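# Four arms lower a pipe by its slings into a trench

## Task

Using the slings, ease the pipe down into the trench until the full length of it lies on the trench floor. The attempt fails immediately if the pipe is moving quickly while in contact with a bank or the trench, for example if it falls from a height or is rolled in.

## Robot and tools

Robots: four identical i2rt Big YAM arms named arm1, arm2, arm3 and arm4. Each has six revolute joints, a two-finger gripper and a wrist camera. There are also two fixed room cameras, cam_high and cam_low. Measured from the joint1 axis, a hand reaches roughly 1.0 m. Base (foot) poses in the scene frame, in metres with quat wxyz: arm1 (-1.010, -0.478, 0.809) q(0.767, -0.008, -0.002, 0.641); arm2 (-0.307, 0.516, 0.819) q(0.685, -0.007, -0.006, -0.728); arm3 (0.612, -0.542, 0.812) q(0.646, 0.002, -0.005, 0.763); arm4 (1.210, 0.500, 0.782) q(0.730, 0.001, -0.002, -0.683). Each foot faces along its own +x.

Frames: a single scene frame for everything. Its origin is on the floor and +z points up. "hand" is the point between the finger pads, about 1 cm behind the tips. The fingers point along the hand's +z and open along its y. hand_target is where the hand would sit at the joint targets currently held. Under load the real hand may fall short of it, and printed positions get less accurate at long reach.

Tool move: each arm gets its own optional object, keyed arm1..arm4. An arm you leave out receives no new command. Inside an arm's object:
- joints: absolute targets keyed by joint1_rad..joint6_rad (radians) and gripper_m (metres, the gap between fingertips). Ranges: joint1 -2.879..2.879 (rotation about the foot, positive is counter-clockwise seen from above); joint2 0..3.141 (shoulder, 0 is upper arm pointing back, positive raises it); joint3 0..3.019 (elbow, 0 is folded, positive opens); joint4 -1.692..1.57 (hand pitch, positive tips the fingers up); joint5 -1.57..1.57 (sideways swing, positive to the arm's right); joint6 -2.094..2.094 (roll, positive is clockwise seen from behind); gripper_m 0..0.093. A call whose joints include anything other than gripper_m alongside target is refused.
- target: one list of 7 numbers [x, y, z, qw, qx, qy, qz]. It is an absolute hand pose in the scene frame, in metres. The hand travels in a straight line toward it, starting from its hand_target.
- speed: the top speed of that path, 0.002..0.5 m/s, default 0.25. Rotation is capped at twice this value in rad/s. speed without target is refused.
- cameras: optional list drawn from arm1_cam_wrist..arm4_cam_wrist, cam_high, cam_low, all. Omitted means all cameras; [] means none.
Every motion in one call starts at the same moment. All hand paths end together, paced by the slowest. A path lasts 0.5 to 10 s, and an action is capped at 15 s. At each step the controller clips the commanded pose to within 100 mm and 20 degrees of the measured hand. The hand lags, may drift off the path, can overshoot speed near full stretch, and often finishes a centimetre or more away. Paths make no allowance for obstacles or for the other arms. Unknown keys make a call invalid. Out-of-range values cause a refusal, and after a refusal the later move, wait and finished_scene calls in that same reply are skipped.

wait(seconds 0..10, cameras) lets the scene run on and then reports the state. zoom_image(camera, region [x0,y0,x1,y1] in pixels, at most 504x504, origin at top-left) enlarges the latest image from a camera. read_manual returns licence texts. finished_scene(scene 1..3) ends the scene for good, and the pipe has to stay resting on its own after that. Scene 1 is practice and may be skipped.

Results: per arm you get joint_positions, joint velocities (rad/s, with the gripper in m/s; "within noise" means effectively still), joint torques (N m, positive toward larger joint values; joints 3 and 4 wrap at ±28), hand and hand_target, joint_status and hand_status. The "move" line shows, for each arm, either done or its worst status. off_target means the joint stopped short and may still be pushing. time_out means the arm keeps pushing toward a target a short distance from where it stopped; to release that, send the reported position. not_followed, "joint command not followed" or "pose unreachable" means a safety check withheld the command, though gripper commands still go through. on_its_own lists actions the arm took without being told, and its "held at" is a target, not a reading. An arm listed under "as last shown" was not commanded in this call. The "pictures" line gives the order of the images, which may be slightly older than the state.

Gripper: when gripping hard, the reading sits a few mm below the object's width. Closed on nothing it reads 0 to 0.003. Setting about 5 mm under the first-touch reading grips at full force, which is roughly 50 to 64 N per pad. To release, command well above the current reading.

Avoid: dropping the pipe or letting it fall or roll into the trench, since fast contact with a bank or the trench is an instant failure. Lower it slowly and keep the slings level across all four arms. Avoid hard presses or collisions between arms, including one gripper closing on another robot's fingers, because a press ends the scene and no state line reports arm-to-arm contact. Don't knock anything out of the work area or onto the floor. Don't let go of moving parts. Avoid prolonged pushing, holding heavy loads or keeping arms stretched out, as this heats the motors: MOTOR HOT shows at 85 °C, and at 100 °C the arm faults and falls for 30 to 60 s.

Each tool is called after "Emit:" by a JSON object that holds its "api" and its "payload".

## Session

Emit:
{"api": "move", "payload": {"arm1": {"target": [-0.663, -0.490, 0.664, 0, 0.7071, -0.7071, 0], "speed": 0.35}, "arm2": {"target": [-0.697, 0.287, 0.673, 0, 0.7071, 0.7071, 0], "speed": 0.35}, "arm3": {"target": [0.888, -0.506, 0.662, 0, 0.7071, -0.7071, 0], "speed": 0.35}, "arm4": {"target": [0.869, 0.284, 0.676, 0, 0.7071, 0.7071, 0], "speed": 0.35}}}

Scene clock: 3.20 s.
Joint torques (N m): arm1=[-0.73 -12.1 3.86 0.79 0 -0.06] | arm2=[0.44 -17.85 7.1 -0.2 -0.07 0.06] | arm3=[1.79 6.83 10.22 0.81 0.27 0.07] | arm4=[-0.26 -14.45 6.02 0.49 0.07 -0.02]
Heat: arm1: hottest joint2_rad 30 °C; arm2: hottest joint2_rad 29 °C; arm3: hottest joint2_rad 29 °C; arm4: hottest joint3_rad 29 °C.
move: arm1 done; arm2 off_target; arm3 not_followed; arm4 off_target
Joint velocities: within noise
arm1.joint_positions: joint1_rad=-1.419 joint2_rad=+1.937 joint3_rad=+0.697 joint4_rad=-0.357 joint5_rad=-0.011 joint6_rad=-1.598 gripper_m=+0.09396
arm1.joint_status: not commanded
arm1.hand: x=-0.6699 y=-0.4871 z=+0.6662 quat_wxyz=(+0.003, +0.707, -0.707, -0.005) (m; scene frame)
arm1.hand_target: x=-0.6631 y=-0.4901 z=+0.6641 quat_wxyz=(+0.000, +0.707, -0.707, +0.000) (m; scene frame)
arm1.hand_status: done (0.008 m and 0.7 deg from the pose sent, 0.790 m and 54.2 deg at the start)
arm2.joint_positions: joint1_rad=-0.991 joint2_rad=+2.094 joint3_rad=+0.998 joint4_rad=-0.531 joint5_rad=+0.012 joint6_rad=-1.031 gripper_m=+0.09396
arm2.joint_status: not commanded
arm2.hand: x=-0.6824 y=+0.3019 z=+0.6633 quat_wxyz=(-0.007, -0.714, -0.700, -0.022) (m; scene frame)
arm2.hand_target: x=-0.6967 y=+0.2871 z=+0.6735 quat_wxyz=(+0.000, -0.707, -0.707, +0.000) (m; scene frame)
arm2.hand_status: off_target (0.023 m and 2.9 deg from the pose sent, 0.846 m and 70.5 deg at the start)
arm3.joint_positions: joint1_rad=+0.250 joint2_rad=+0.014 joint3_rad=+0.548 joint4_rad=-1.688 joint5_rad=+0.603 joint6_rad=-0.006 gripper_m=+0.09396
arm3.joint_status: not commanded
arm3.on_its_own: joint1_rad is held at +0.257, not at its first target +0.407; joint2_rad is held at +0.014, not at its first target +0.467; joint3_rad is held at +0.579, not at its first target +1.354; joint4_rad is held at -1.687, not at its first target -1.241; joint5_rad is held at +0.602, not at its first target -0.228; joint6_rad is held at -0.007, not at its first target -0.247
arm3.hand: x=+0.6767 y=-0.4499 z=+1.0140 quat_wxyz=(-0.356, +0.749, -0.559, -0.007) (m; scene frame)
arm3.hand_target: x=+0.6759 y=-0.4495 z=+1.0270 quat_wxyz=(-0.363, +0.746, -0.558, -0.021) (m; scene frame)
arm3.hand_status: not_followed (0.414 m and 44.7 deg from the pose sent, 0.830 m and 86.9 deg at the start; pose on its path clipped on 72 of 96 steps; a joint's target at an end of its range on 46 of 96 steps)
arm4.joint_positions: joint1_rad=-1.062 joint2_rad=+1.903 joint3_rad=+0.835 joint4_rad=-0.550 joint5_rad=+0.004 joint6_rad=-0.990 gripper_m=+0.09396
arm4.joint_status: not commanded
arm4.hand: x=+0.8894 y=+0.2928 z=+0.6669 quat_wxyz=(-0.006, -0.709, -0.705, -0.025) (m; scene frame)
arm4.hand_target: x=+0.8693 y=+0.2843 z=+0.6766 quat_wxyz=(+0.000, -0.707, -0.707, +0.000) (m; scene frame)
arm4.hand_status: off_target (0.024 m and 2.9 deg from the pose sent, 0.758 m and 59.3 deg at the start)
pictures: arm1_cam_wrist, arm2_cam_wrist, arm3_cam_wrist, arm4_cam_wrist, cam_high, cam_low
pose unreachable (arm3 arm): on one or more control steps of this call this arm could not follow its commanded pose, so it was not sent that pose on those steps. On the call's last step it was still not sent that pose. It may still have moved: this result reports where it is.
cause: moving toward the commanded pose would bring two parts of the arm too close to each other (its upper arm (the part past joint 2) and its fingers).

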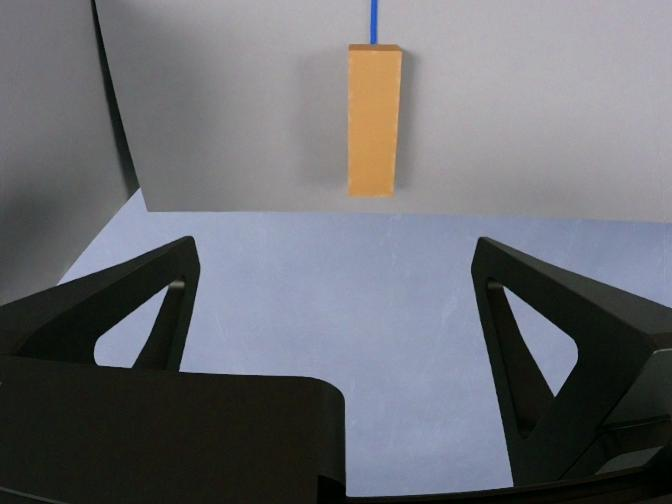

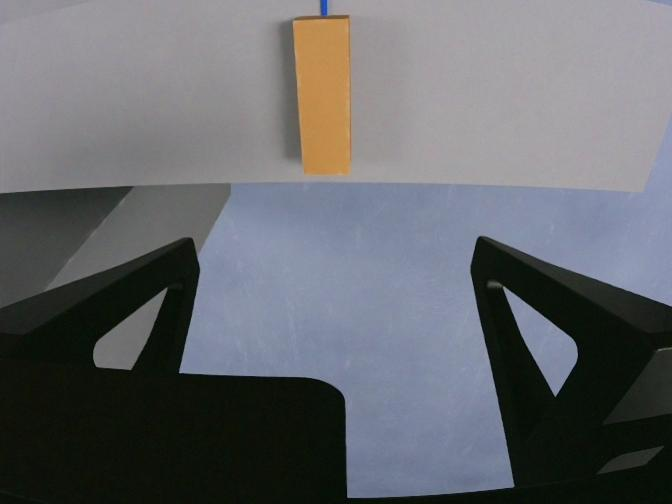

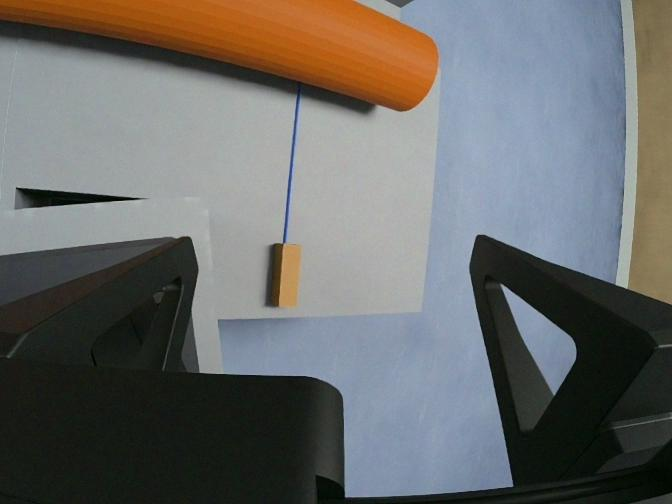

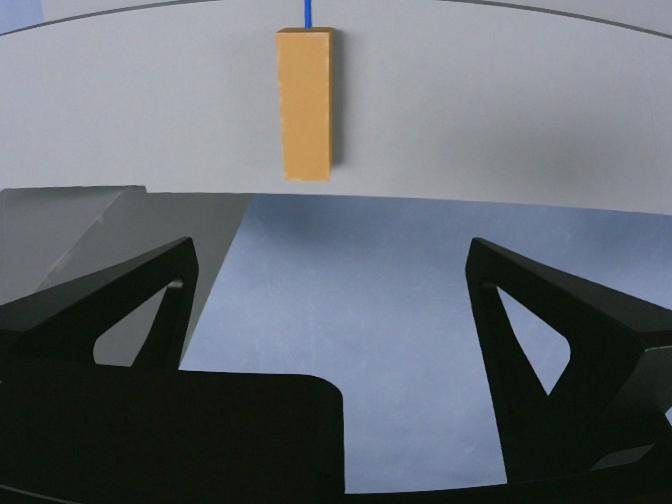

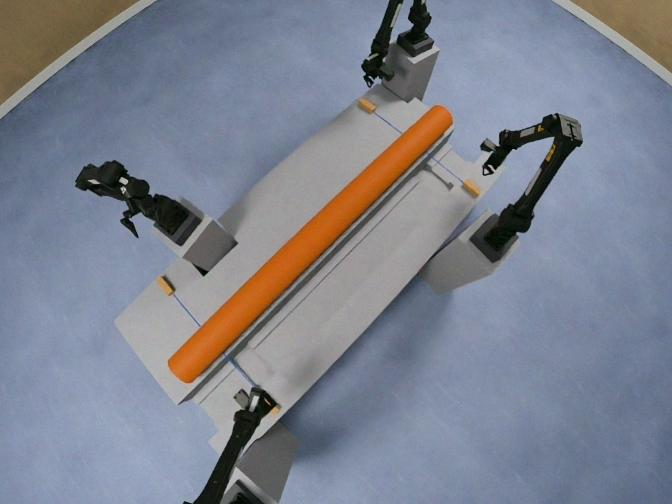

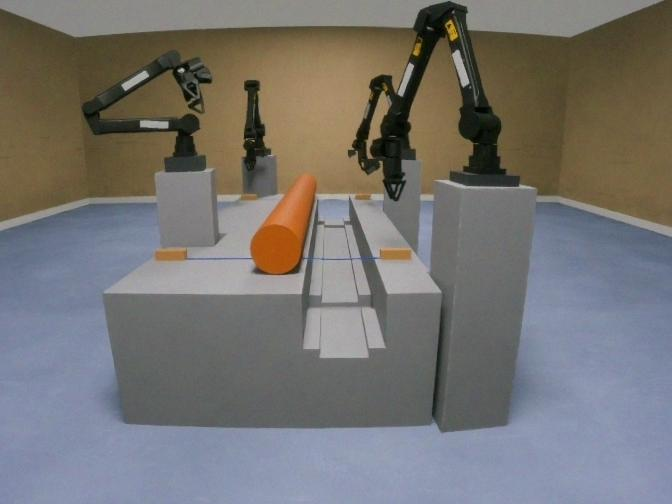

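Emit:
{"api": "move", "payload": {"arm1": {"target": [-0.656, -0.4965, 0.460, 0, 0.7071, -0.7071, 0], "speed": 0.12}, "arm2": {"target": [-0.675, 0.2845, 0.4675, 0, 0.7071, 0.7071, 0], "speed": 0.12}, "arm3": {"joints": {"joint1_rad": -1.533, "joint2_rad": 1.80, "joint3_rad": 0.57, "joint4_rad": -0.26, "joint5_rad": 0.0, "joint6_rad": -1.365}}, "arm4": {"target": [0.910, 0.282, 0.469, 0, 0.7071, 0.7071, 0], "speed": 0.12}, "cameras": ["arm1_cam_wrist", "arm2_cam_wrist", "arm3_cam_wrist", "arm4_cam_wrist"]}}

Scene clock: 11.03 s.
Joint torques (N m): arm1=[-1.2 -13.98 0.25 0.94 0 -0.13] | arm2=[0.5 -18.32 2.84 0.09 -0.09 0.22] | arm3=[1.14 -12.81 3.97 0.58 -0.25 -0.06] | arm4=[1.08 -15.27 0.91 0.69 0.03 0.31]
Heat: arm1: hottest joint2_rad 30 °C; arm2: hottest joint3_rad 30 °C; arm3: hottest joint2_rad 29 °C; arm4: hottest joint3_rad 29 °C.
move: arm1 done; arm2 off_target; arm3 done; arm4 done
Joint velocities: within noise
arm1.joint_positions: joint1_rad=-1.430 joint2_rad=+2.560 joint3_rad=+0.939 joint4_rad=+0.041 joint5_rad=-0.011 joint6_rad=-1.606 gripper_m=+0.09396
arm1.joint_status: not commanded
arm1.hand: x=-0.6514 y=-0.4931 z=+0.4684 quat_wxyz=(-0.003, +0.707, -0.708, +0.001) (m; scene frame)
arm1.hand_target: x=-0.6563 y=-0.4964 z=+0.4603 quat_wxyz=(+0.000, +0.707, -0.707, +0.000) (m; scene frame)
arm1.hand_status: done (0.010 m and 0.3 deg from the pose sent, 0.207 m and 0.7 deg at the start)
arm2.joint_positions: joint1_rad=-0.967 joint2_rad=+2.601 joint3_rad=+1.152 joint4_rad=-0.164 joint5_rad=+0.012 joint6_rad=-1.021 gripper_m=+0.09396
arm2.joint_status: not commanded
arm2.hand: x=-0.6665 y=+0.2963 z=+0.4663 quat_wxyz=(-0.005, -0.709, -0.705, -0.015) (m; scene frame)
arm2.hand_target: x=-0.6747 y=+0.2845 z=+0.4678 quat_wxyz=(+0.000, -0.707, -0.707, +0.000) (m; scene frame)
arm2.hand_status: off_target (0.015 m and 1.8 deg from the pose sent, 0.197 m and 2.9 deg at the start)
arm3.joint_positions: joint1_rad=-1.533 joint2_rad=+1.795 joint3_rad=+0.557 joint4_rad=-0.270 joint5_rad=+0.000 joint6_rad=-1.358 gripper_m=+0.09397
arm3.joint_status: all done
arm3.hand: x=+0.9181 y=-0.4790 z=+0.6915 quat_wxyz=(-0.030, +0.703, -0.711, +0.015) (m; scene frame)
arm3.hand_target: x=+0.9273 y=-0.4768 z=+0.6923 quat_wxyz=(-0.038, +0.705, -0.708, +0.020) (m; scene frame)
arm3.hand_status: not commanded
arm4.joint_positions: joint1_rad=-1.020 joint2_rad=+2.465 joint3_rad=+0.914 joint4_rad=-0.042 joint5_rad=+0.004 joint6_rad=-0.958 gripper_m=+0.09396
arm4.joint_status: not commanded
arm4.hand: x=+0.9157 y=+0.2907 z=+0.4681 quat_wxyz=(-0.003, -0.706, -0.709, -0.012) (m; scene frame)
arm4.hand_target: x=+0.9100 y=+0.2821 z=+0.4692 quat_wxyz=(+0.000, -0.707, -0.707, +0.000) (m; scene frame)
arm4.hand_status: done (0.010 m and 1.4 deg from the pose sent, 0.199 m and 2.9 deg at the start)
pictures: arm1_cam_wrist, arm2_cam_wrist, arm3_cam_wrist, arm4_cam_wrist

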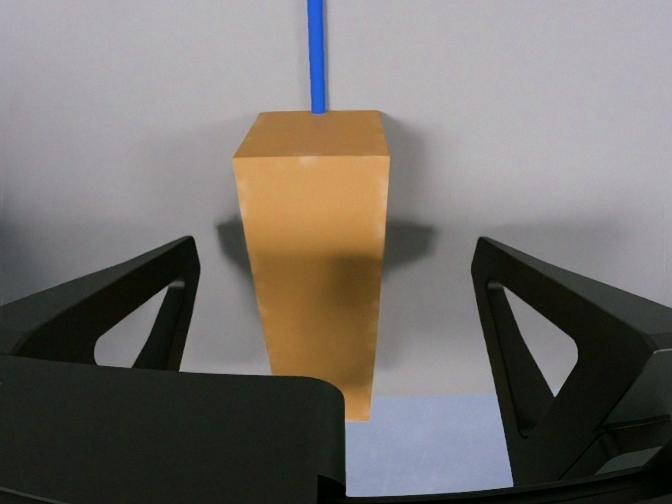

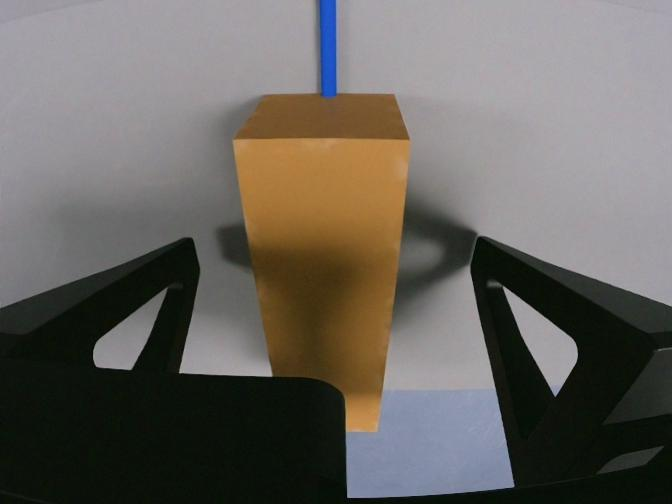

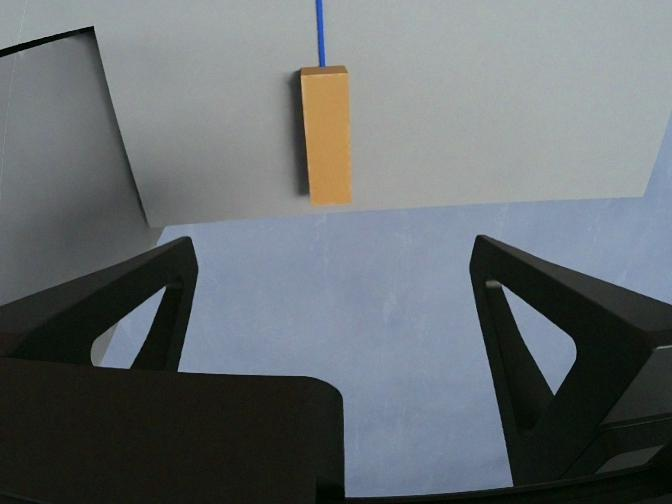

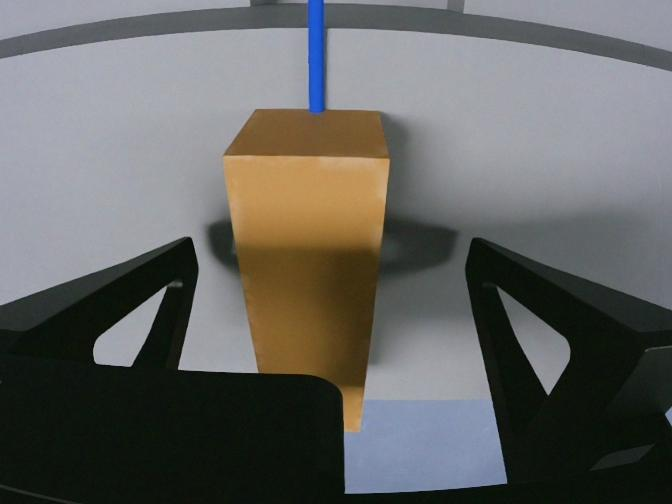

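Emit:
{"api": "move", "payload": {"arm3": {"target": [0.914, -0.505, 0.4635, 0, 0.7071, -0.7071, 0], "speed": 0.14}, "cameras": ["arm3_cam_wrist"]}}

Emit:
{"api": "move", "payload": {"arm1": {"joints": {"gripper_m": 0.02}}, "arm2": {"joints": {"gripper_m": 0.02}}, "arm3": {"joints": {"gripper_m": 0.02}}, "arm4": {"joints": {"gripper_m": 0.02}}, "cameras": ["arm3_cam_wrist"]}}

Emit:
{"api": "move", "payload": {"arm1": {"target": [-0.645, -0.3155, 0.709, 0, 0.7071, -0.7071, 0], "speed": 0.18}, "arm2": {"target": [-0.673, 0.1085, 0.717, 0, 0.7071, 0.7071, 0], "speed": 0.18}, "arm3": {"target": [0.925, -0.321, 0.708, 0, 0.7071, -0.7071, 0], "speed": 0.18}, "arm4": {"target": [0.906, 0.100, 0.722, 0, 0.7071, 0.7071, 0], "speed": 0.18}, "cameras": ["arm3_cam_wrist", "cam_high", "cam_low"]}}

Scene clock: 21.07 s.
Joint torques (N m): arm1=[-0.85 -14.33 0.2 1.03 0.01 -0.15] | arm2=[0.56 -18.26 2.88 0.05 -0.09 0.2] | arm3=[0.5 -16.73 -1.18 0.46 -0.1 -0.06] | arm4=[0.97 -15.33 0.91 0.68 0.04 0.32]
Heat: arm1: hottest joint2_rad 31 °C; arm2: hottest joint2_rad 31 °C; arm3: hottest joint2_rad 30 °C; arm4: hottest joint3_rad 29 °C.
move: arm3 done
Joint velocities: within noise
arm1.joint_positions: joint1_rad=-1.430 joint2_rad=+2.560 joint3_rad=+0.939 joint4_rad=+0.041 joint5_rad=-0.011 joint6_rad=-1.607 gripper_m=+0.09396
arm1.joint_status: not commanded
arm1.hand: x=-0.6514 y=-0.4931 z=+0.4684 quat_wxyz=(-0.003, +0.707, -0.707, +0.001) (m; scene frame)
arm1.hand_target: x=-0.6563 y=-0.4963 z=+0.4603 quat_wxyz=(+0.000, +0.707, -0.707, +0.000) (m; scene frame)
arm1.hand_status: not commanded
arm2.joint_positions: joint1_rad=-0.967 joint2_rad=+2.601 joint3_rad=+1.152 joint4_rad=-0.163 joint5_rad=+0.012 joint6_rad=-1.021 gripper_m=+0.09396
arm2.joint_status: not commanded
arm2.hand: x=-0.6667 y=+0.2961 z=+0.4662 quat_wxyz=(-0.005, -0.709, -0.705, -0.014) (m; scene frame)
arm2.hand_target: x=-0.6747 y=+0.2846 z=+0.4678 quat_wxyz=(+0.000, -0.707, -0.707, +0.000) (m; scene frame)
arm2.hand_status: not commanded
arm3.joint_positions: joint1_rad=-1.607 joint2_rad=+2.582 joint3_rad=+0.818 joint4_rad=+0.187 joint5_rad=+0.006 joint6_rad=-1.444 gripper_m=+0.09397
arm3.joint_status: not commanded
arm3.hand: x=+0.9142 y=-0.5016 z=+0.4664 quat_wxyz=(+0.000, +0.708, -0.706, -0.002) (m; scene frame)
arm3.hand_target: x=+0.9139 y=-0.5049 z=+0.4635 quat_wxyz=(+0.000, +0.707, -0.707, +0.000) (m; scene frame)
arm3.hand_status: done (0.004 m and 0.3 deg from the pose sent, 0.230 m and 3.9 deg at the start)
arm4: as last shown
arm4.joint_positions: joint1_rad=-1.020 joint2_rad=+2.465 joint3_rad=+0.914 joint4_rad=-0.042 joint5_rad=+0.004 joint6_rad=-0.957 gripper_m=+0.09396
arm4.hand: x=+0.9157 y=+0.2907 z=+0.4681 quat_wxyz=(-0.002, -0.706, -0.708, -0.012) (m; scene frame)
pictures: arm3_cam_wrist

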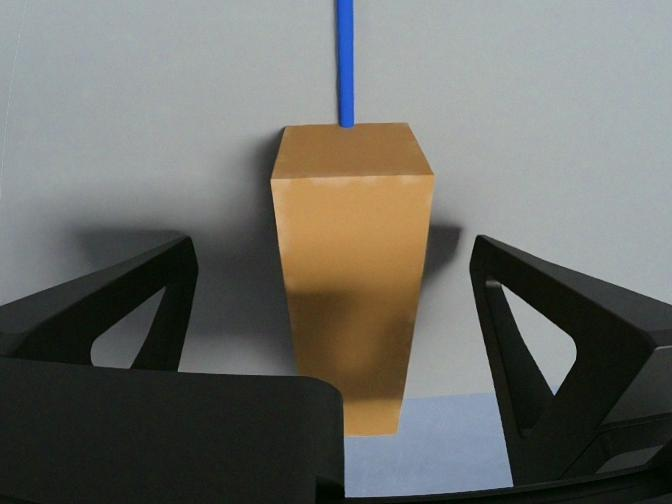

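Scene clock: 21.73 s.
Joint torques (N m): arm1=[-0.62 -14.33 0.03 0.88 -0.04 -0.11] | arm2=[0.5 -18.32 2.77 0.03 -0.09 0.21] | arm3=[0.44 -16.67 -1.22 0.39 -0.11 -0.04] | arm4=[0.97 -15.27 0.85 0.65 0.05 0.31]
Heat: arm1: hottest joint2_rad 31 °C; arm2: hottest joint2_rad 31 °C; arm3: hottest joint2_rad 30 °C; arm4: hottest joint3_rad 29 °C.
move: arm1 off_target; arm2 off_target; arm3 off_target; arm4 off_target
Joint velocities: within noise
arm1.joint_positions: joint1_rad=-1.430 joint2_rad=+2.560 joint3_rad=+0.939 joint4_rad=+0.042 joint5_rad=-0.011 joint6_rad=-1.607 gripper_m=+0.03388
arm1.joint_status: gripper_m off_target (ended at +0.03391, target +0.02000)
arm1.hand: x=-0.6511 y=-0.4933 z=+0.4684 quat_wxyz=(-0.003, +0.707, -0.707, +0.002) (m; scene frame)
arm1.hand_target: x=-0.6563 y=-0.4965 z=+0.4603 quat_wxyz=(+0.000, +0.707, -0.707, +0.000) (m; scene frame)
arm1.hand_status: not commanded
arm2.joint_positions: joint1_rad=-0.966 joint2_rad=+2.601 joint3_rad=+1.153 joint4_rad=-0.162 joint5_rad=+0.012 joint6_rad=-1.020 gripper_m=+0.03437
arm2.joint_status: gripper_m off_target (ended at +0.03440, target +0.02000)
arm2.hand: x=-0.6673 y=+0.2954 z=+0.4663 quat_wxyz=(-0.004, -0.709, -0.705, -0.013) (m; scene frame)
arm2.hand_target: x=-0.6748 y=+0.2845 z=+0.4678 quat_wxyz=(+0.000, -0.707, -0.707, +0.000) (m; scene frame)
arm2.hand_status: not commanded
arm3.joint_positions: joint1_rad=-1.607 joint2_rad=+2.582 joint3_rad=+0.818 joint4_rad=+0.189 joint5_rad=+0.007 joint6_rad=-1.446 gripper_m=+0.03472
arm3.joint_status: gripper_m off_target (ended at +0.03475, target +0.02000)
arm3.hand: x=+0.9148 y=-0.5017 z=+0.4663 quat_wxyz=(+0.000, +0.708, -0.706, -0.001) (m; scene frame)
arm3.hand_target: x=+0.9139 y=-0.5050 z=+0.4635 quat_wxyz=(+0.000, +0.707, -0.707, +0.000) (m; scene frame)
arm3.hand_status: not commanded
arm4.joint_positions: joint1_rad=-1.019 joint2_rad=+2.465 joint3_rad=+0.914 joint4_rad=-0.042 joint5_rad=+0.003 joint6_rad=-0.956 gripper_m=+0.03475
arm4.joint_status: gripper_m off_target (ended at +0.03478, target +0.02000)
arm4.hand: x=+0.9154 y=+0.2901 z=+0.4681 quat_wxyz=(-0.003, -0.706, -0.708, -0.011) (m; scene frame)
arm4.hand_target: x=+0.9101 y=+0.2820 z=+0.4692 quat_wxyz=(+0.000, -0.707, -0.707, +0.000) (m; scene frame)
arm4.hand_status: not commanded
pictures: arm3_cam_wrist

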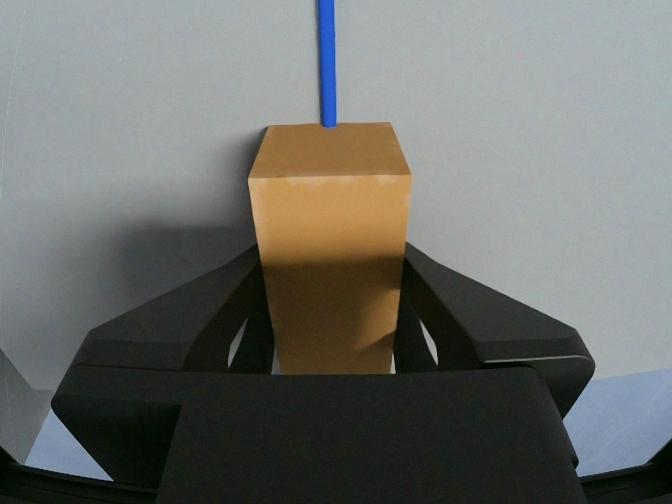

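Scene clock: 24.20 s.
Joint torques (N m): arm1=[-0.21 -14.92 6.31 0.14 -0.08 0.11] | arm2=[-0.09 -21.13 10.07 -0.98 -0.16 0.23] | arm3=[1.44 -16.97 5.39 -0.42 -0.25 0.11] | arm4=[0.67 -18.73 8.14 -0.35 0.07 0.31]
Heat: arm1: hottest joint2_rad 31 °C; arm2: hottest joint2_rad 31 °C; arm3: hottest joint2_rad 30 °C; arm4: hottest joint3_rad 29 °C.
move: arm1 off_target; arm2 off_target; arm3 off_target; arm4 off_target
Joint velocities: within noise
arm1.joint_positions: joint1_rad=-0.976 joint2_rad=+1.893 joint3_rad=+0.833 joint4_rad=-0.539 joint5_rad=-0.014 joint6_rad=-1.164 gripper_m=+0.03388
arm1.joint_status: not commanded
arm1.hand: x=-0.6567 y=-0.3214 z=+0.7014 quat_wxyz=(+0.009, +0.710, -0.704, -0.004) (m; scene frame)
arm1.hand_target: x=-0.6451 y=-0.3156 z=+0.7091 quat_wxyz=(+0.000, +0.707, -0.707, +0.000) (m; scene frame)
arm1.hand_status: off_target (0.015 m and 1.2 deg from the pose sent, 0.299 m and 0.4 deg at the start)
arm2.joint_positions: joint1_rad=-0.675 joint2_rad=+2.159 joint3_rad=+1.303 joint4_rad=-0.767 joint5_rad=+0.010 joint6_rad=-0.737 gripper_m=+0.03437
arm2.joint_status: not commanded
arm2.hand: x=-0.6622 y=+0.1260 z=+0.7004 quat_wxyz=(+0.001, -0.707, -0.707, -0.019) (m; scene frame)
arm2.hand_target: x=-0.6725 y=+0.1090 z=+0.7173 quat_wxyz=(+0.000, -0.707, -0.707, +0.000) (m; scene frame)
arm2.hand_status: off_target (0.026 m and 2.2 deg from the pose sent, 0.313 m and 1.6 deg at the start)
arm3.joint_positions: joint1_rad=-1.120 joint2_rad=+1.874 joint3_rad=+0.790 joint4_rad=-0.508 joint5_rad=+0.007 joint6_rad=-0.960 gripper_m=+0.03471
arm3.joint_status: not commanded
arm3.hand: x=+0.9179 y=-0.3273 z=+0.7031 quat_wxyz=(+0.007, +0.709, -0.705, -0.001) (m; scene frame)
arm3.hand_target: x=+0.9249 y=-0.3210 z=+0.7080 quat_wxyz=(+0.000, +0.707, -0.707, +0.000) (m; scene frame)
arm3.hand_status: off_target (0.011 m and 0.8 deg from the pose sent, 0.302 m and 0.3 deg at the start)
arm4.joint_positions: joint1_rad=-0.720 joint2_rad=+1.984 joint3_rad=+1.147 joint4_rad=-0.779 joint5_rad=+0.003 joint6_rad=-0.662 gripper_m=+0.03475
arm4.joint_status: not commanded
arm4.hand: x=+0.9169 y=+0.1188 z=+0.7022 quat_wxyz=(+0.002, -0.704, -0.710, -0.023) (m; scene frame)
arm4.hand_target: x=+0.9064 y=+0.1006 z=+0.7223 quat_wxyz=(+0.000, -0.707, -0.707, +0.000) (m; scene frame)
arm4.hand_status: off_target (0.029 m and 2.7 deg from the pose sent, 0.317 m and 1.4 deg at the start)
pictures: arm3_cam_wrist, cam_high, cam_low

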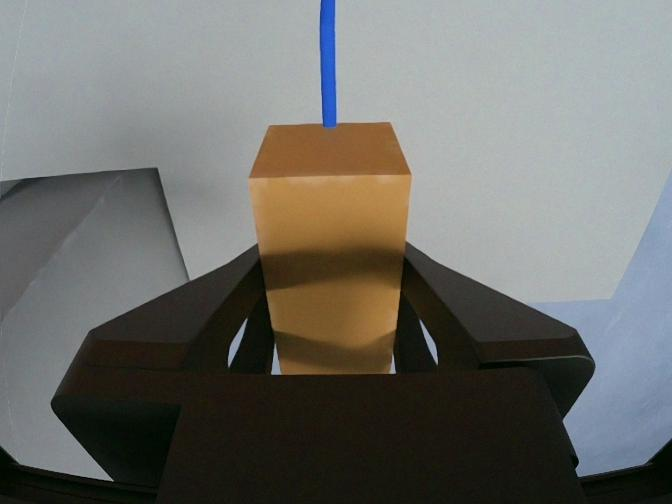

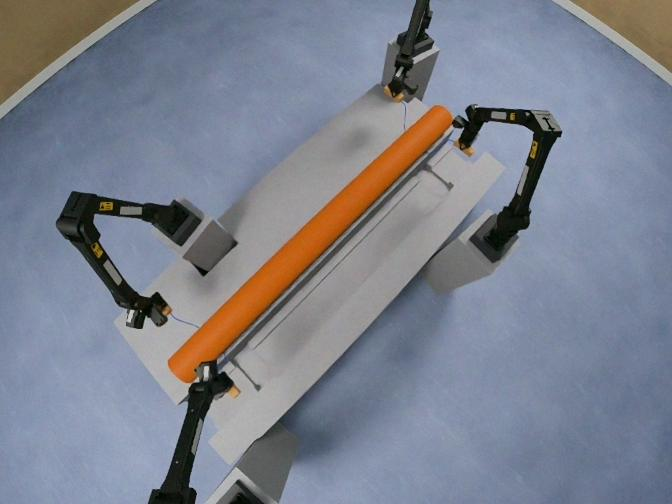

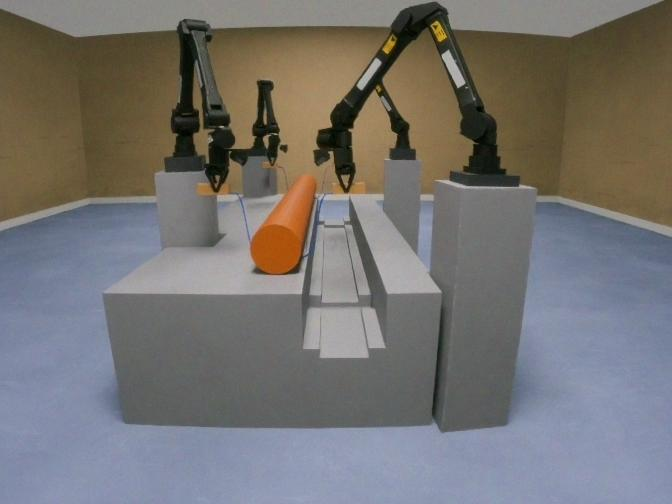

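Emit:
{"api": "move", "payload": {"arm1": {"target": [-0.622, -0.3095, 0.857, 0, 0.7071, -0.7071, 0], "speed": 0.08}, "arm2": {"target": [-0.680, 0.1085, 0.878, 0, 0.7071, 0.7071, 0], "speed": 0.08}, "arm3": {"target": [0.942, -0.312, 0.852, 0, 0.7071, -0.7071, 0], "speed": 0.08}, "arm4": {"target": [0.898, 0.099, 0.886, 0, 0.7071, 0.7071, 0], "speed": 0.08}, "cameras": ["cam_high", "cam_low"]}}

Emit:
{"api": "zoom_image", "payload": {"camera": "cam_low", "region": [170, 100, 430, 360]}}

Scene clock: 30.83 s.
Joint torques (N m): arm1=[-2.43 -20.66 11.67 -1.52 0.49 -0.12] | arm2=[-1.55 -30.15 14.43 -3.18 0.07 0.01] | arm3=[-0.03 -23.47 10.04 -1.83 0.16 -0.04] | arm4=[-0.38 -27.69 12.72 -2.35 0.18 0.11]
Heat: arm1: hottest joint2_rad 31 °C; arm2: hottest joint2_rad 32 °C; arm3: hottest joint2_rad 30 °C; arm4: hottest joint3_rad 30 °C.
move: arm1 off_target; arm2 off_target; arm3 off_target; arm4 off_target
Joint velocities: within noise
arm1.joint_positions: joint1_rad=-0.965 joint2_rad=+1.706 joint3_rad=+0.944 joint4_rad=-0.924 joint5_rad=-0.025 joint6_rad=-1.156 gripper_m=+0.03388
arm1.joint_status: not commanded
arm1.hand: x=-0.6584 y=-0.3135 z=+0.8010 quat_wxyz=(+0.048, +0.710, -0.702, -0.024) (m; scene frame)
arm1.hand_target: x=-0.6251 y=-0.3105 z=+0.8548 quat_wxyz=(+0.000, +0.707, -0.707, +0.001) (m; scene frame)
arm1.hand_status: off_target (0.067 m and 6.2 deg from the pose sent, 0.160 m and 1.3 deg at the start)
arm2.joint_positions: joint1_rad=-0.662 joint2_rad=+2.025 joint3_rad=+1.362 joint4_rad=-1.046 joint5_rad=+0.007 joint6_rad=-0.724 gripper_m=+0.03437
arm2.joint_status: not commanded
arm2.hand: x=-0.6499 y=+0.1296 z=+0.7888 quat_wxyz=(+0.002, -0.705, -0.706, -0.062) (m; scene frame)
arm2.hand_target: x=-0.6762 y=+0.1125 z=+0.8737 quat_wxyz=(+0.001, -0.707, -0.707, +0.001) (m; scene frame)
arm2.hand_status: off_target (0.096 m and 7.1 deg from the pose sent, 0.179 m and 2.2 deg at the start; pose on its path clipped on 25 of 99 steps)
arm3.joint_positions: joint1_rad=-1.107 joint2_rad=+1.671 joint3_rad=+0.894 joint4_rad=-0.902 joint5_rad=-0.001 joint6_rad=-0.951 gripper_m=+0.03471
arm3.joint_status: not commanded
arm3.hand: x=+0.9138 y=-0.3230 z=+0.8034 quat_wxyz=(+0.049, +0.710, -0.703, -0.011) (m; scene frame)
arm3.hand_target: x=+0.9401 y=-0.3132 z=+0.8499 quat_wxyz=(+0.000, +0.707, -0.707, +0.001) (m; scene frame)
arm3.hand_status: off_target (0.057 m and 5.8 deg from the pose sent, 0.152 m and 0.8 deg at the start)
arm4.joint_positions: joint1_rad=-0.711 joint2_rad=+1.856 joint3_rad=+1.247 joint4_rad=-1.104 joint5_rad=+0.002 joint6_rad=-0.654 gripper_m=+0.03475
arm4.joint_status: not commanded
arm4.hand: x=+0.9250 y=+0.1232 z=+0.7945 quat_wxyz=(+0.008, -0.702, -0.708, -0.071) (m; scene frame)
arm4.hand_target: x=+0.9021 y=+0.1040 z=+0.8812 quat_wxyz=(+0.000, -0.707, -0.707, +0.001) (m; scene frame)
arm4.hand_status: off_target (0.098 m and 8.2 deg from the pose sent, 0.186 m and 2.7 deg at the start; pose on its path clipped on 35 of 99 steps)
pictures: cam_high, cam_low

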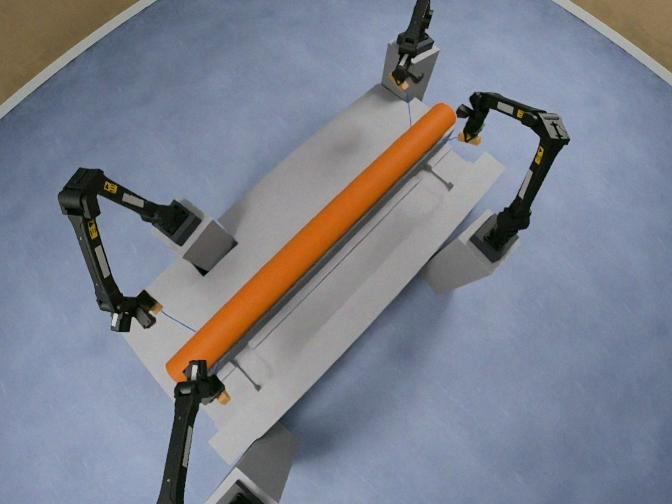

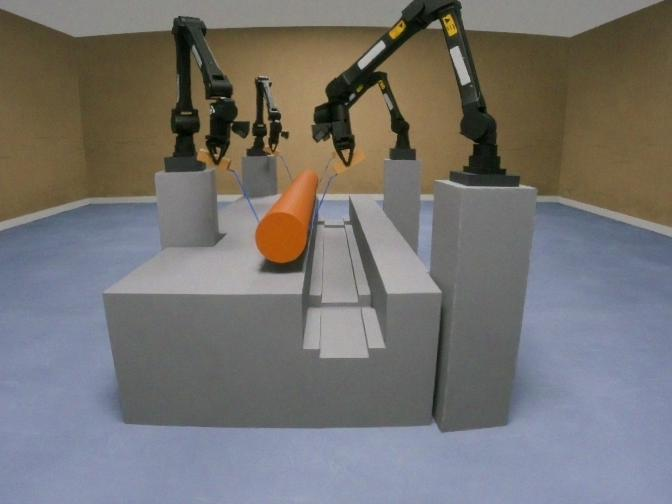

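Scaled by 1.938.

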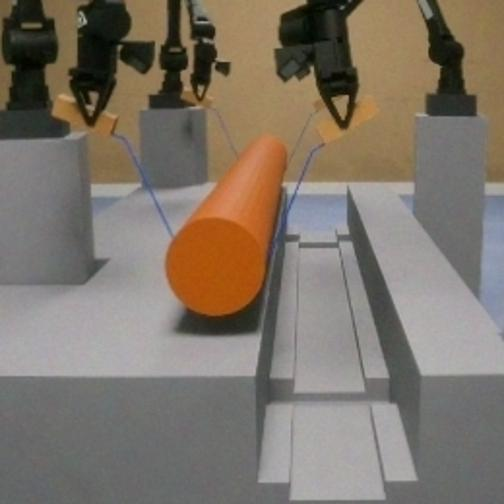

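Emit:
{"api": "move", "payload": {"arm1": {"target": [-0.629, -0.042, 0.888, 0, 0.7071, -0.7071, 0], "speed": 0.09}, "arm2": {"target": [-0.687, 0.304, 0.878, 0, 0.7071, 0.7071, 0], "speed": 0.09}, "arm3": {"target": [0.934, -0.071, 0.893, 0, 0.7071, -0.7071, 0], "speed": 0.09}, "arm4": {"target": [0.900, 0.284, 0.879, 0, 0.7071, 0.7071, 0], "speed": 0.09}, "cameras": ["cam_low"]}}

Emit:
{"api": "move", "payload": {"arm1": {"target": [-0.628, -0.038, 0.690, 0, 0.7071, -0.7071, 0], "speed": 0.09}, "arm2": {"target": [-0.690, 0.303, 0.673, 0, 0.7071, 0.7071, 0], "speed": 0.09}, "arm3": {"target": [0.936, -0.072, 0.691, 0, 0.7071, -0.7071, 0], "speed": 0.09}, "arm4": {"target": [0.893, 0.277, 0.678, 0, 0.7071, 0.7071, 0], "speed": 0.09}, "cameras": ["cam_low", "cam_high"]}}

Emit:
{"api": "zoom_image", "payload": {"camera": "cam_low", "region": [285, 240, 405, 370]}}

Emit:
{"api": "zoom_image", "payload": {"camera": "cam_low", "region": [290, 170, 380, 260]}}

Scene clock: 41.57 s.
Joint torques (N m): arm1=[-2.67 -25.7 15.09 -1.32 0.1 -0.01] | arm2=[-2.9 -23.3 10.28 -1.22 -0.06 -0.08] | arm3=[0.44 -31.15 13.26 -1.78 -0.07 -0.01] | arm4=[-1.32 -19.78 8.72 -0.61 0.13 -0.14]
Heat: arm1: hottest joint2_rad 33 °C; arm2: hottest joint2_rad 36 °C; arm3: hottest joint2_rad 31 °C; arm4: hottest joint3_rad 33 °C.
move: arm1 off_target; arm2 off_target; arm3 off_target; arm4 off_target
Joint velocities: within noise
arm1.joint_positions: joint1_rad=-0.529 joint2_rad=+1.992 joint3_rad=+1.453 joint4_rad=-1.155 joint5_rad=-0.018 joint6_rad=-0.723 gripper_m=+0.03389
arm1.joint_status: not commanded
arm1.hand: x=-0.6642 y=-0.0689 z=+0.8181 quat_wxyz=(+0.061, +0.711, -0.701, +0.003) (m; scene frame)
arm1.hand_target: x=-0.6332 y=-0.0467 z=+0.8880 quat_wxyz=(-0.001, +0.707, -0.707, +0.000) (m; scene frame)
arm1.hand_status: off_target (0.083 m and 7.0 deg from the pose sent, 0.287 m and 6.1 deg at the start)
arm2.joint_positions: joint1_rad=-0.961 joint2_rad=+1.736 joint3_rad=+1.039 joint4_rad=-0.997 joint5_rad=+0.015 joint6_rad=-1.032 gripper_m=+0.03437
arm2.joint_status: not commanded
arm2.hand: x=-0.6615 y=+0.3032 z=+0.8273 quat_wxyz=(-0.013, -0.702, -0.710, -0.055) (m; scene frame)
arm2.hand_target: x=-0.6851 y=+0.3048 z=+0.8757 quat_wxyz=(+0.001, -0.707, -0.707, -0.001) (m; scene frame)
arm2.hand_status: off_target (0.057 m and 6.5 deg from the pose sent, 0.199 m and 7.1 deg at the start)
arm3.joint_positions: joint1_rad=-0.754 joint2_rad=+1.998 joint3_rad=+1.449 joint4_rad=-1.160 joint5_rad=+0.001 joint6_rad=-0.595 gripper_m=+0.03471
arm3.joint_status: not commanded
arm3.hand: x=+0.9082 y=-0.0998 z=+0.8217 quat_wxyz=(+0.063, +0.708, -0.703, +0.011) (m; scene frame)
arm3.hand_target: x=+0.9309 y=-0.0756 z=+0.8923 quat_wxyz=(+0.000, +0.707, -0.707, +0.000) (m; scene frame)
arm3.hand_status: off_target (0.081 m and 7.3 deg from the pose sent, 0.268 m and 5.7 deg at the start)
arm4.joint_positions: joint1_rad=-0.997 joint2_rad=+1.528 joint3_rad=+0.924 joint4_rad=-1.081 joint5_rad=+0.005 joint6_rad=-0.930 gripper_m=+0.03475
arm4.joint_status: not commanded
arm4.hand: x=+0.9198 y=+0.2862 z=+0.8318 quat_wxyz=(-0.008, -0.706, -0.706, -0.057) (m; scene frame)
arm4.hand_target: x=+0.9016 y=+0.2848 z=+0.8764 quat_wxyz=(+0.002, -0.707, -0.707, -0.001) (m; scene frame)
arm4.hand_status: off_target (0.051 m and 6.7 deg from the pose sent, 0.183 m and 8.2 deg at the start)
pictures: cam_low

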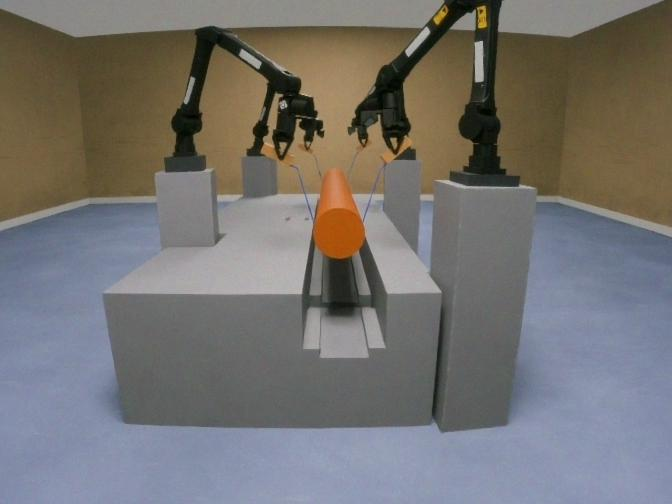

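Scene clock: 44.37 s.
Joint torques (N m): arm1=[-1.96 -27.16 7.53 -0.25 0.06 -0.02] | arm2=[-3.19 -22.83 5.55 -0.91 -0.14 -0.04] | arm3=[0.09 -32.44 6.67 -0.59 -0.05 -0.07] | arm4=[-1.32 -19.6 4.11 -0.18 0.04 -0.09]
Heat: arm1: hottest joint2_rad 33 °C; arm2: hottest joint2_rad 36 °C; arm3: hottest joint2_rad 32 °C; arm4: hottest joint3_rad 33 °C.
move: arm1 off_target; arm2 off_target; arm3 off_target; arm4 off_target
Joint velocities: within noise
arm1.joint_positions: joint1_rad=-0.522 joint2_rad=+2.296 joint3_rad=+1.434 joint4_rad=-0.795 joint5_rad=-0.019 joint6_rad=-0.719 gripper_m=+0.03389
arm1.joint_status: not commanded
arm1.hand: x=-0.6552 y=-0.0567 z=+0.6435 quat_wxyz=(+0.043, +0.713, -0.700, +0.002) (m; scene frame)
arm1.hand_target: x=-0.6291 y=-0.0392 z=+0.6894 quat_wxyz=(+0.000, +0.707, -0.707, +0.000) (m; scene frame)
arm1.hand_status: off_target (0.057 m and 5.0 deg from the pose sent, 0.137 m and 7.0 deg at the start)
arm2.joint_positions: joint1_rad=-0.967 joint2_rad=+2.133 joint3_rad=+0.958 joint4_rad=-0.486 joint5_rad=+0.016 joint6_rad=-1.045 gripper_m=+0.03437
arm2.joint_status: not commanded
arm2.hand: x=-0.6569 y=+0.3057 z=+0.6412 quat_wxyz=(-0.009, -0.700, -0.713, -0.038) (m; scene frame)
arm2.hand_target: x=-0.6889 y=+0.3037 z=+0.6720 quat_wxyz=(+0.001, -0.707, -0.707, +0.000) (m; scene frame)
arm2.hand_status: off_target (0.046 m and 4.6 deg from the pose sent, 0.157 m and 6.5 deg at the start)
arm3.joint_positions: joint1_rad=-0.754 joint2_rad=+2.296 joint3_rad=+1.399 joint4_rad=-0.772 joint5_rad=+0.001 joint6_rad=-0.595 gripper_m=+0.03471
arm3.joint_status: not commanded
arm3.hand: x=+0.9118 y=-0.0935 z=+0.6431 quat_wxyz=(+0.043, +0.709, -0.704, +0.008) (m; scene frame)
arm3.hand_target: x=+0.9352 y=-0.0733 z=+0.6900 quat_wxyz=(+0.000, +0.707, -0.707, +0.000) (m; scene frame)
arm3.hand_status: off_target (0.058 m and 5.0 deg from the pose sent, 0.137 m and 7.3 deg at the start)
arm4.joint_positions: joint1_rad=-0.997 joint2_rad=+1.938 joint3_rad=+0.803 joint4_rad=-0.510 joint5_rad=+0.006 joint6_rad=-0.935 gripper_m=+0.03476
arm4.joint_status: not commanded
arm4.hand: x=+0.9173 y=+0.2835 z=+0.6494 quat_wxyz=(-0.005, -0.705, -0.708, -0.038) (m; scene frame)
arm4.hand_target: x=+0.8936 y=+0.2775 z=+0.6767 quat_wxyz=(+0.001, -0.707, -0.707, +0.000) (m; scene frame)
arm4.hand_status: off_target (0.038 m and 4.4 deg from the pose sent, 0.156 m and 6.6 deg at the start)
pictures: cam_high, cam_low

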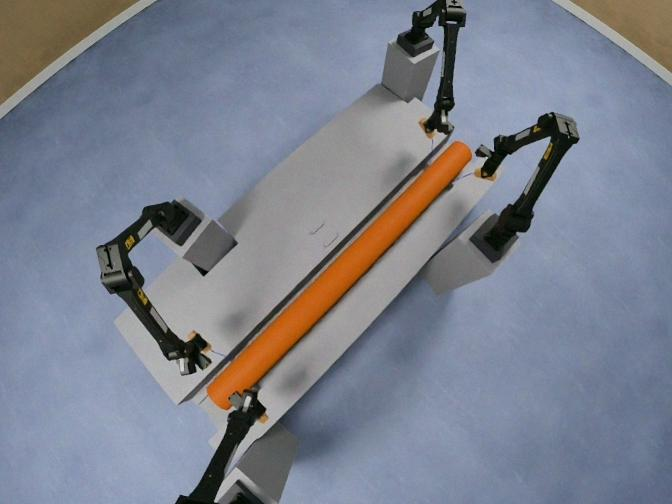

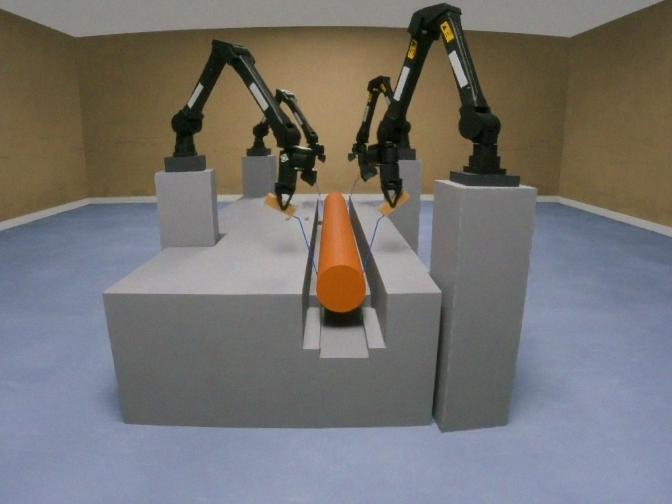

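Scaled by 3.877.

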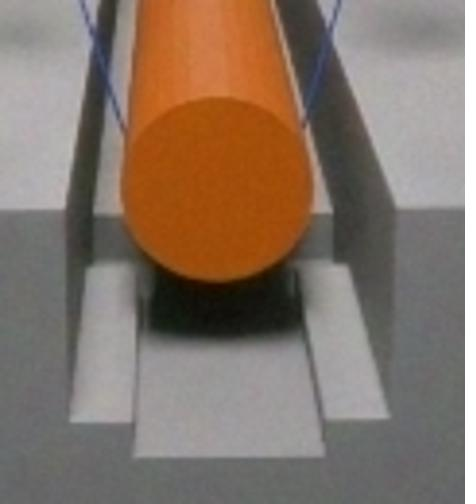

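Scaled by 5.600.

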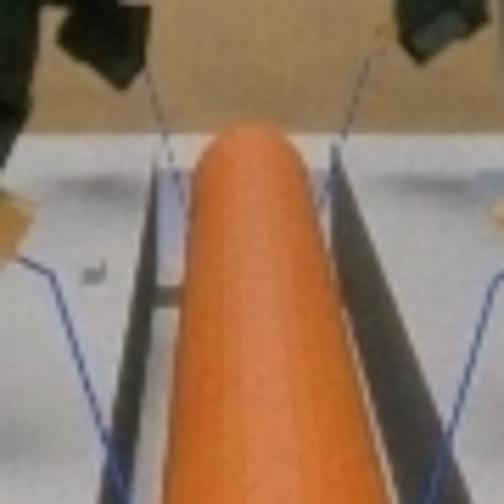

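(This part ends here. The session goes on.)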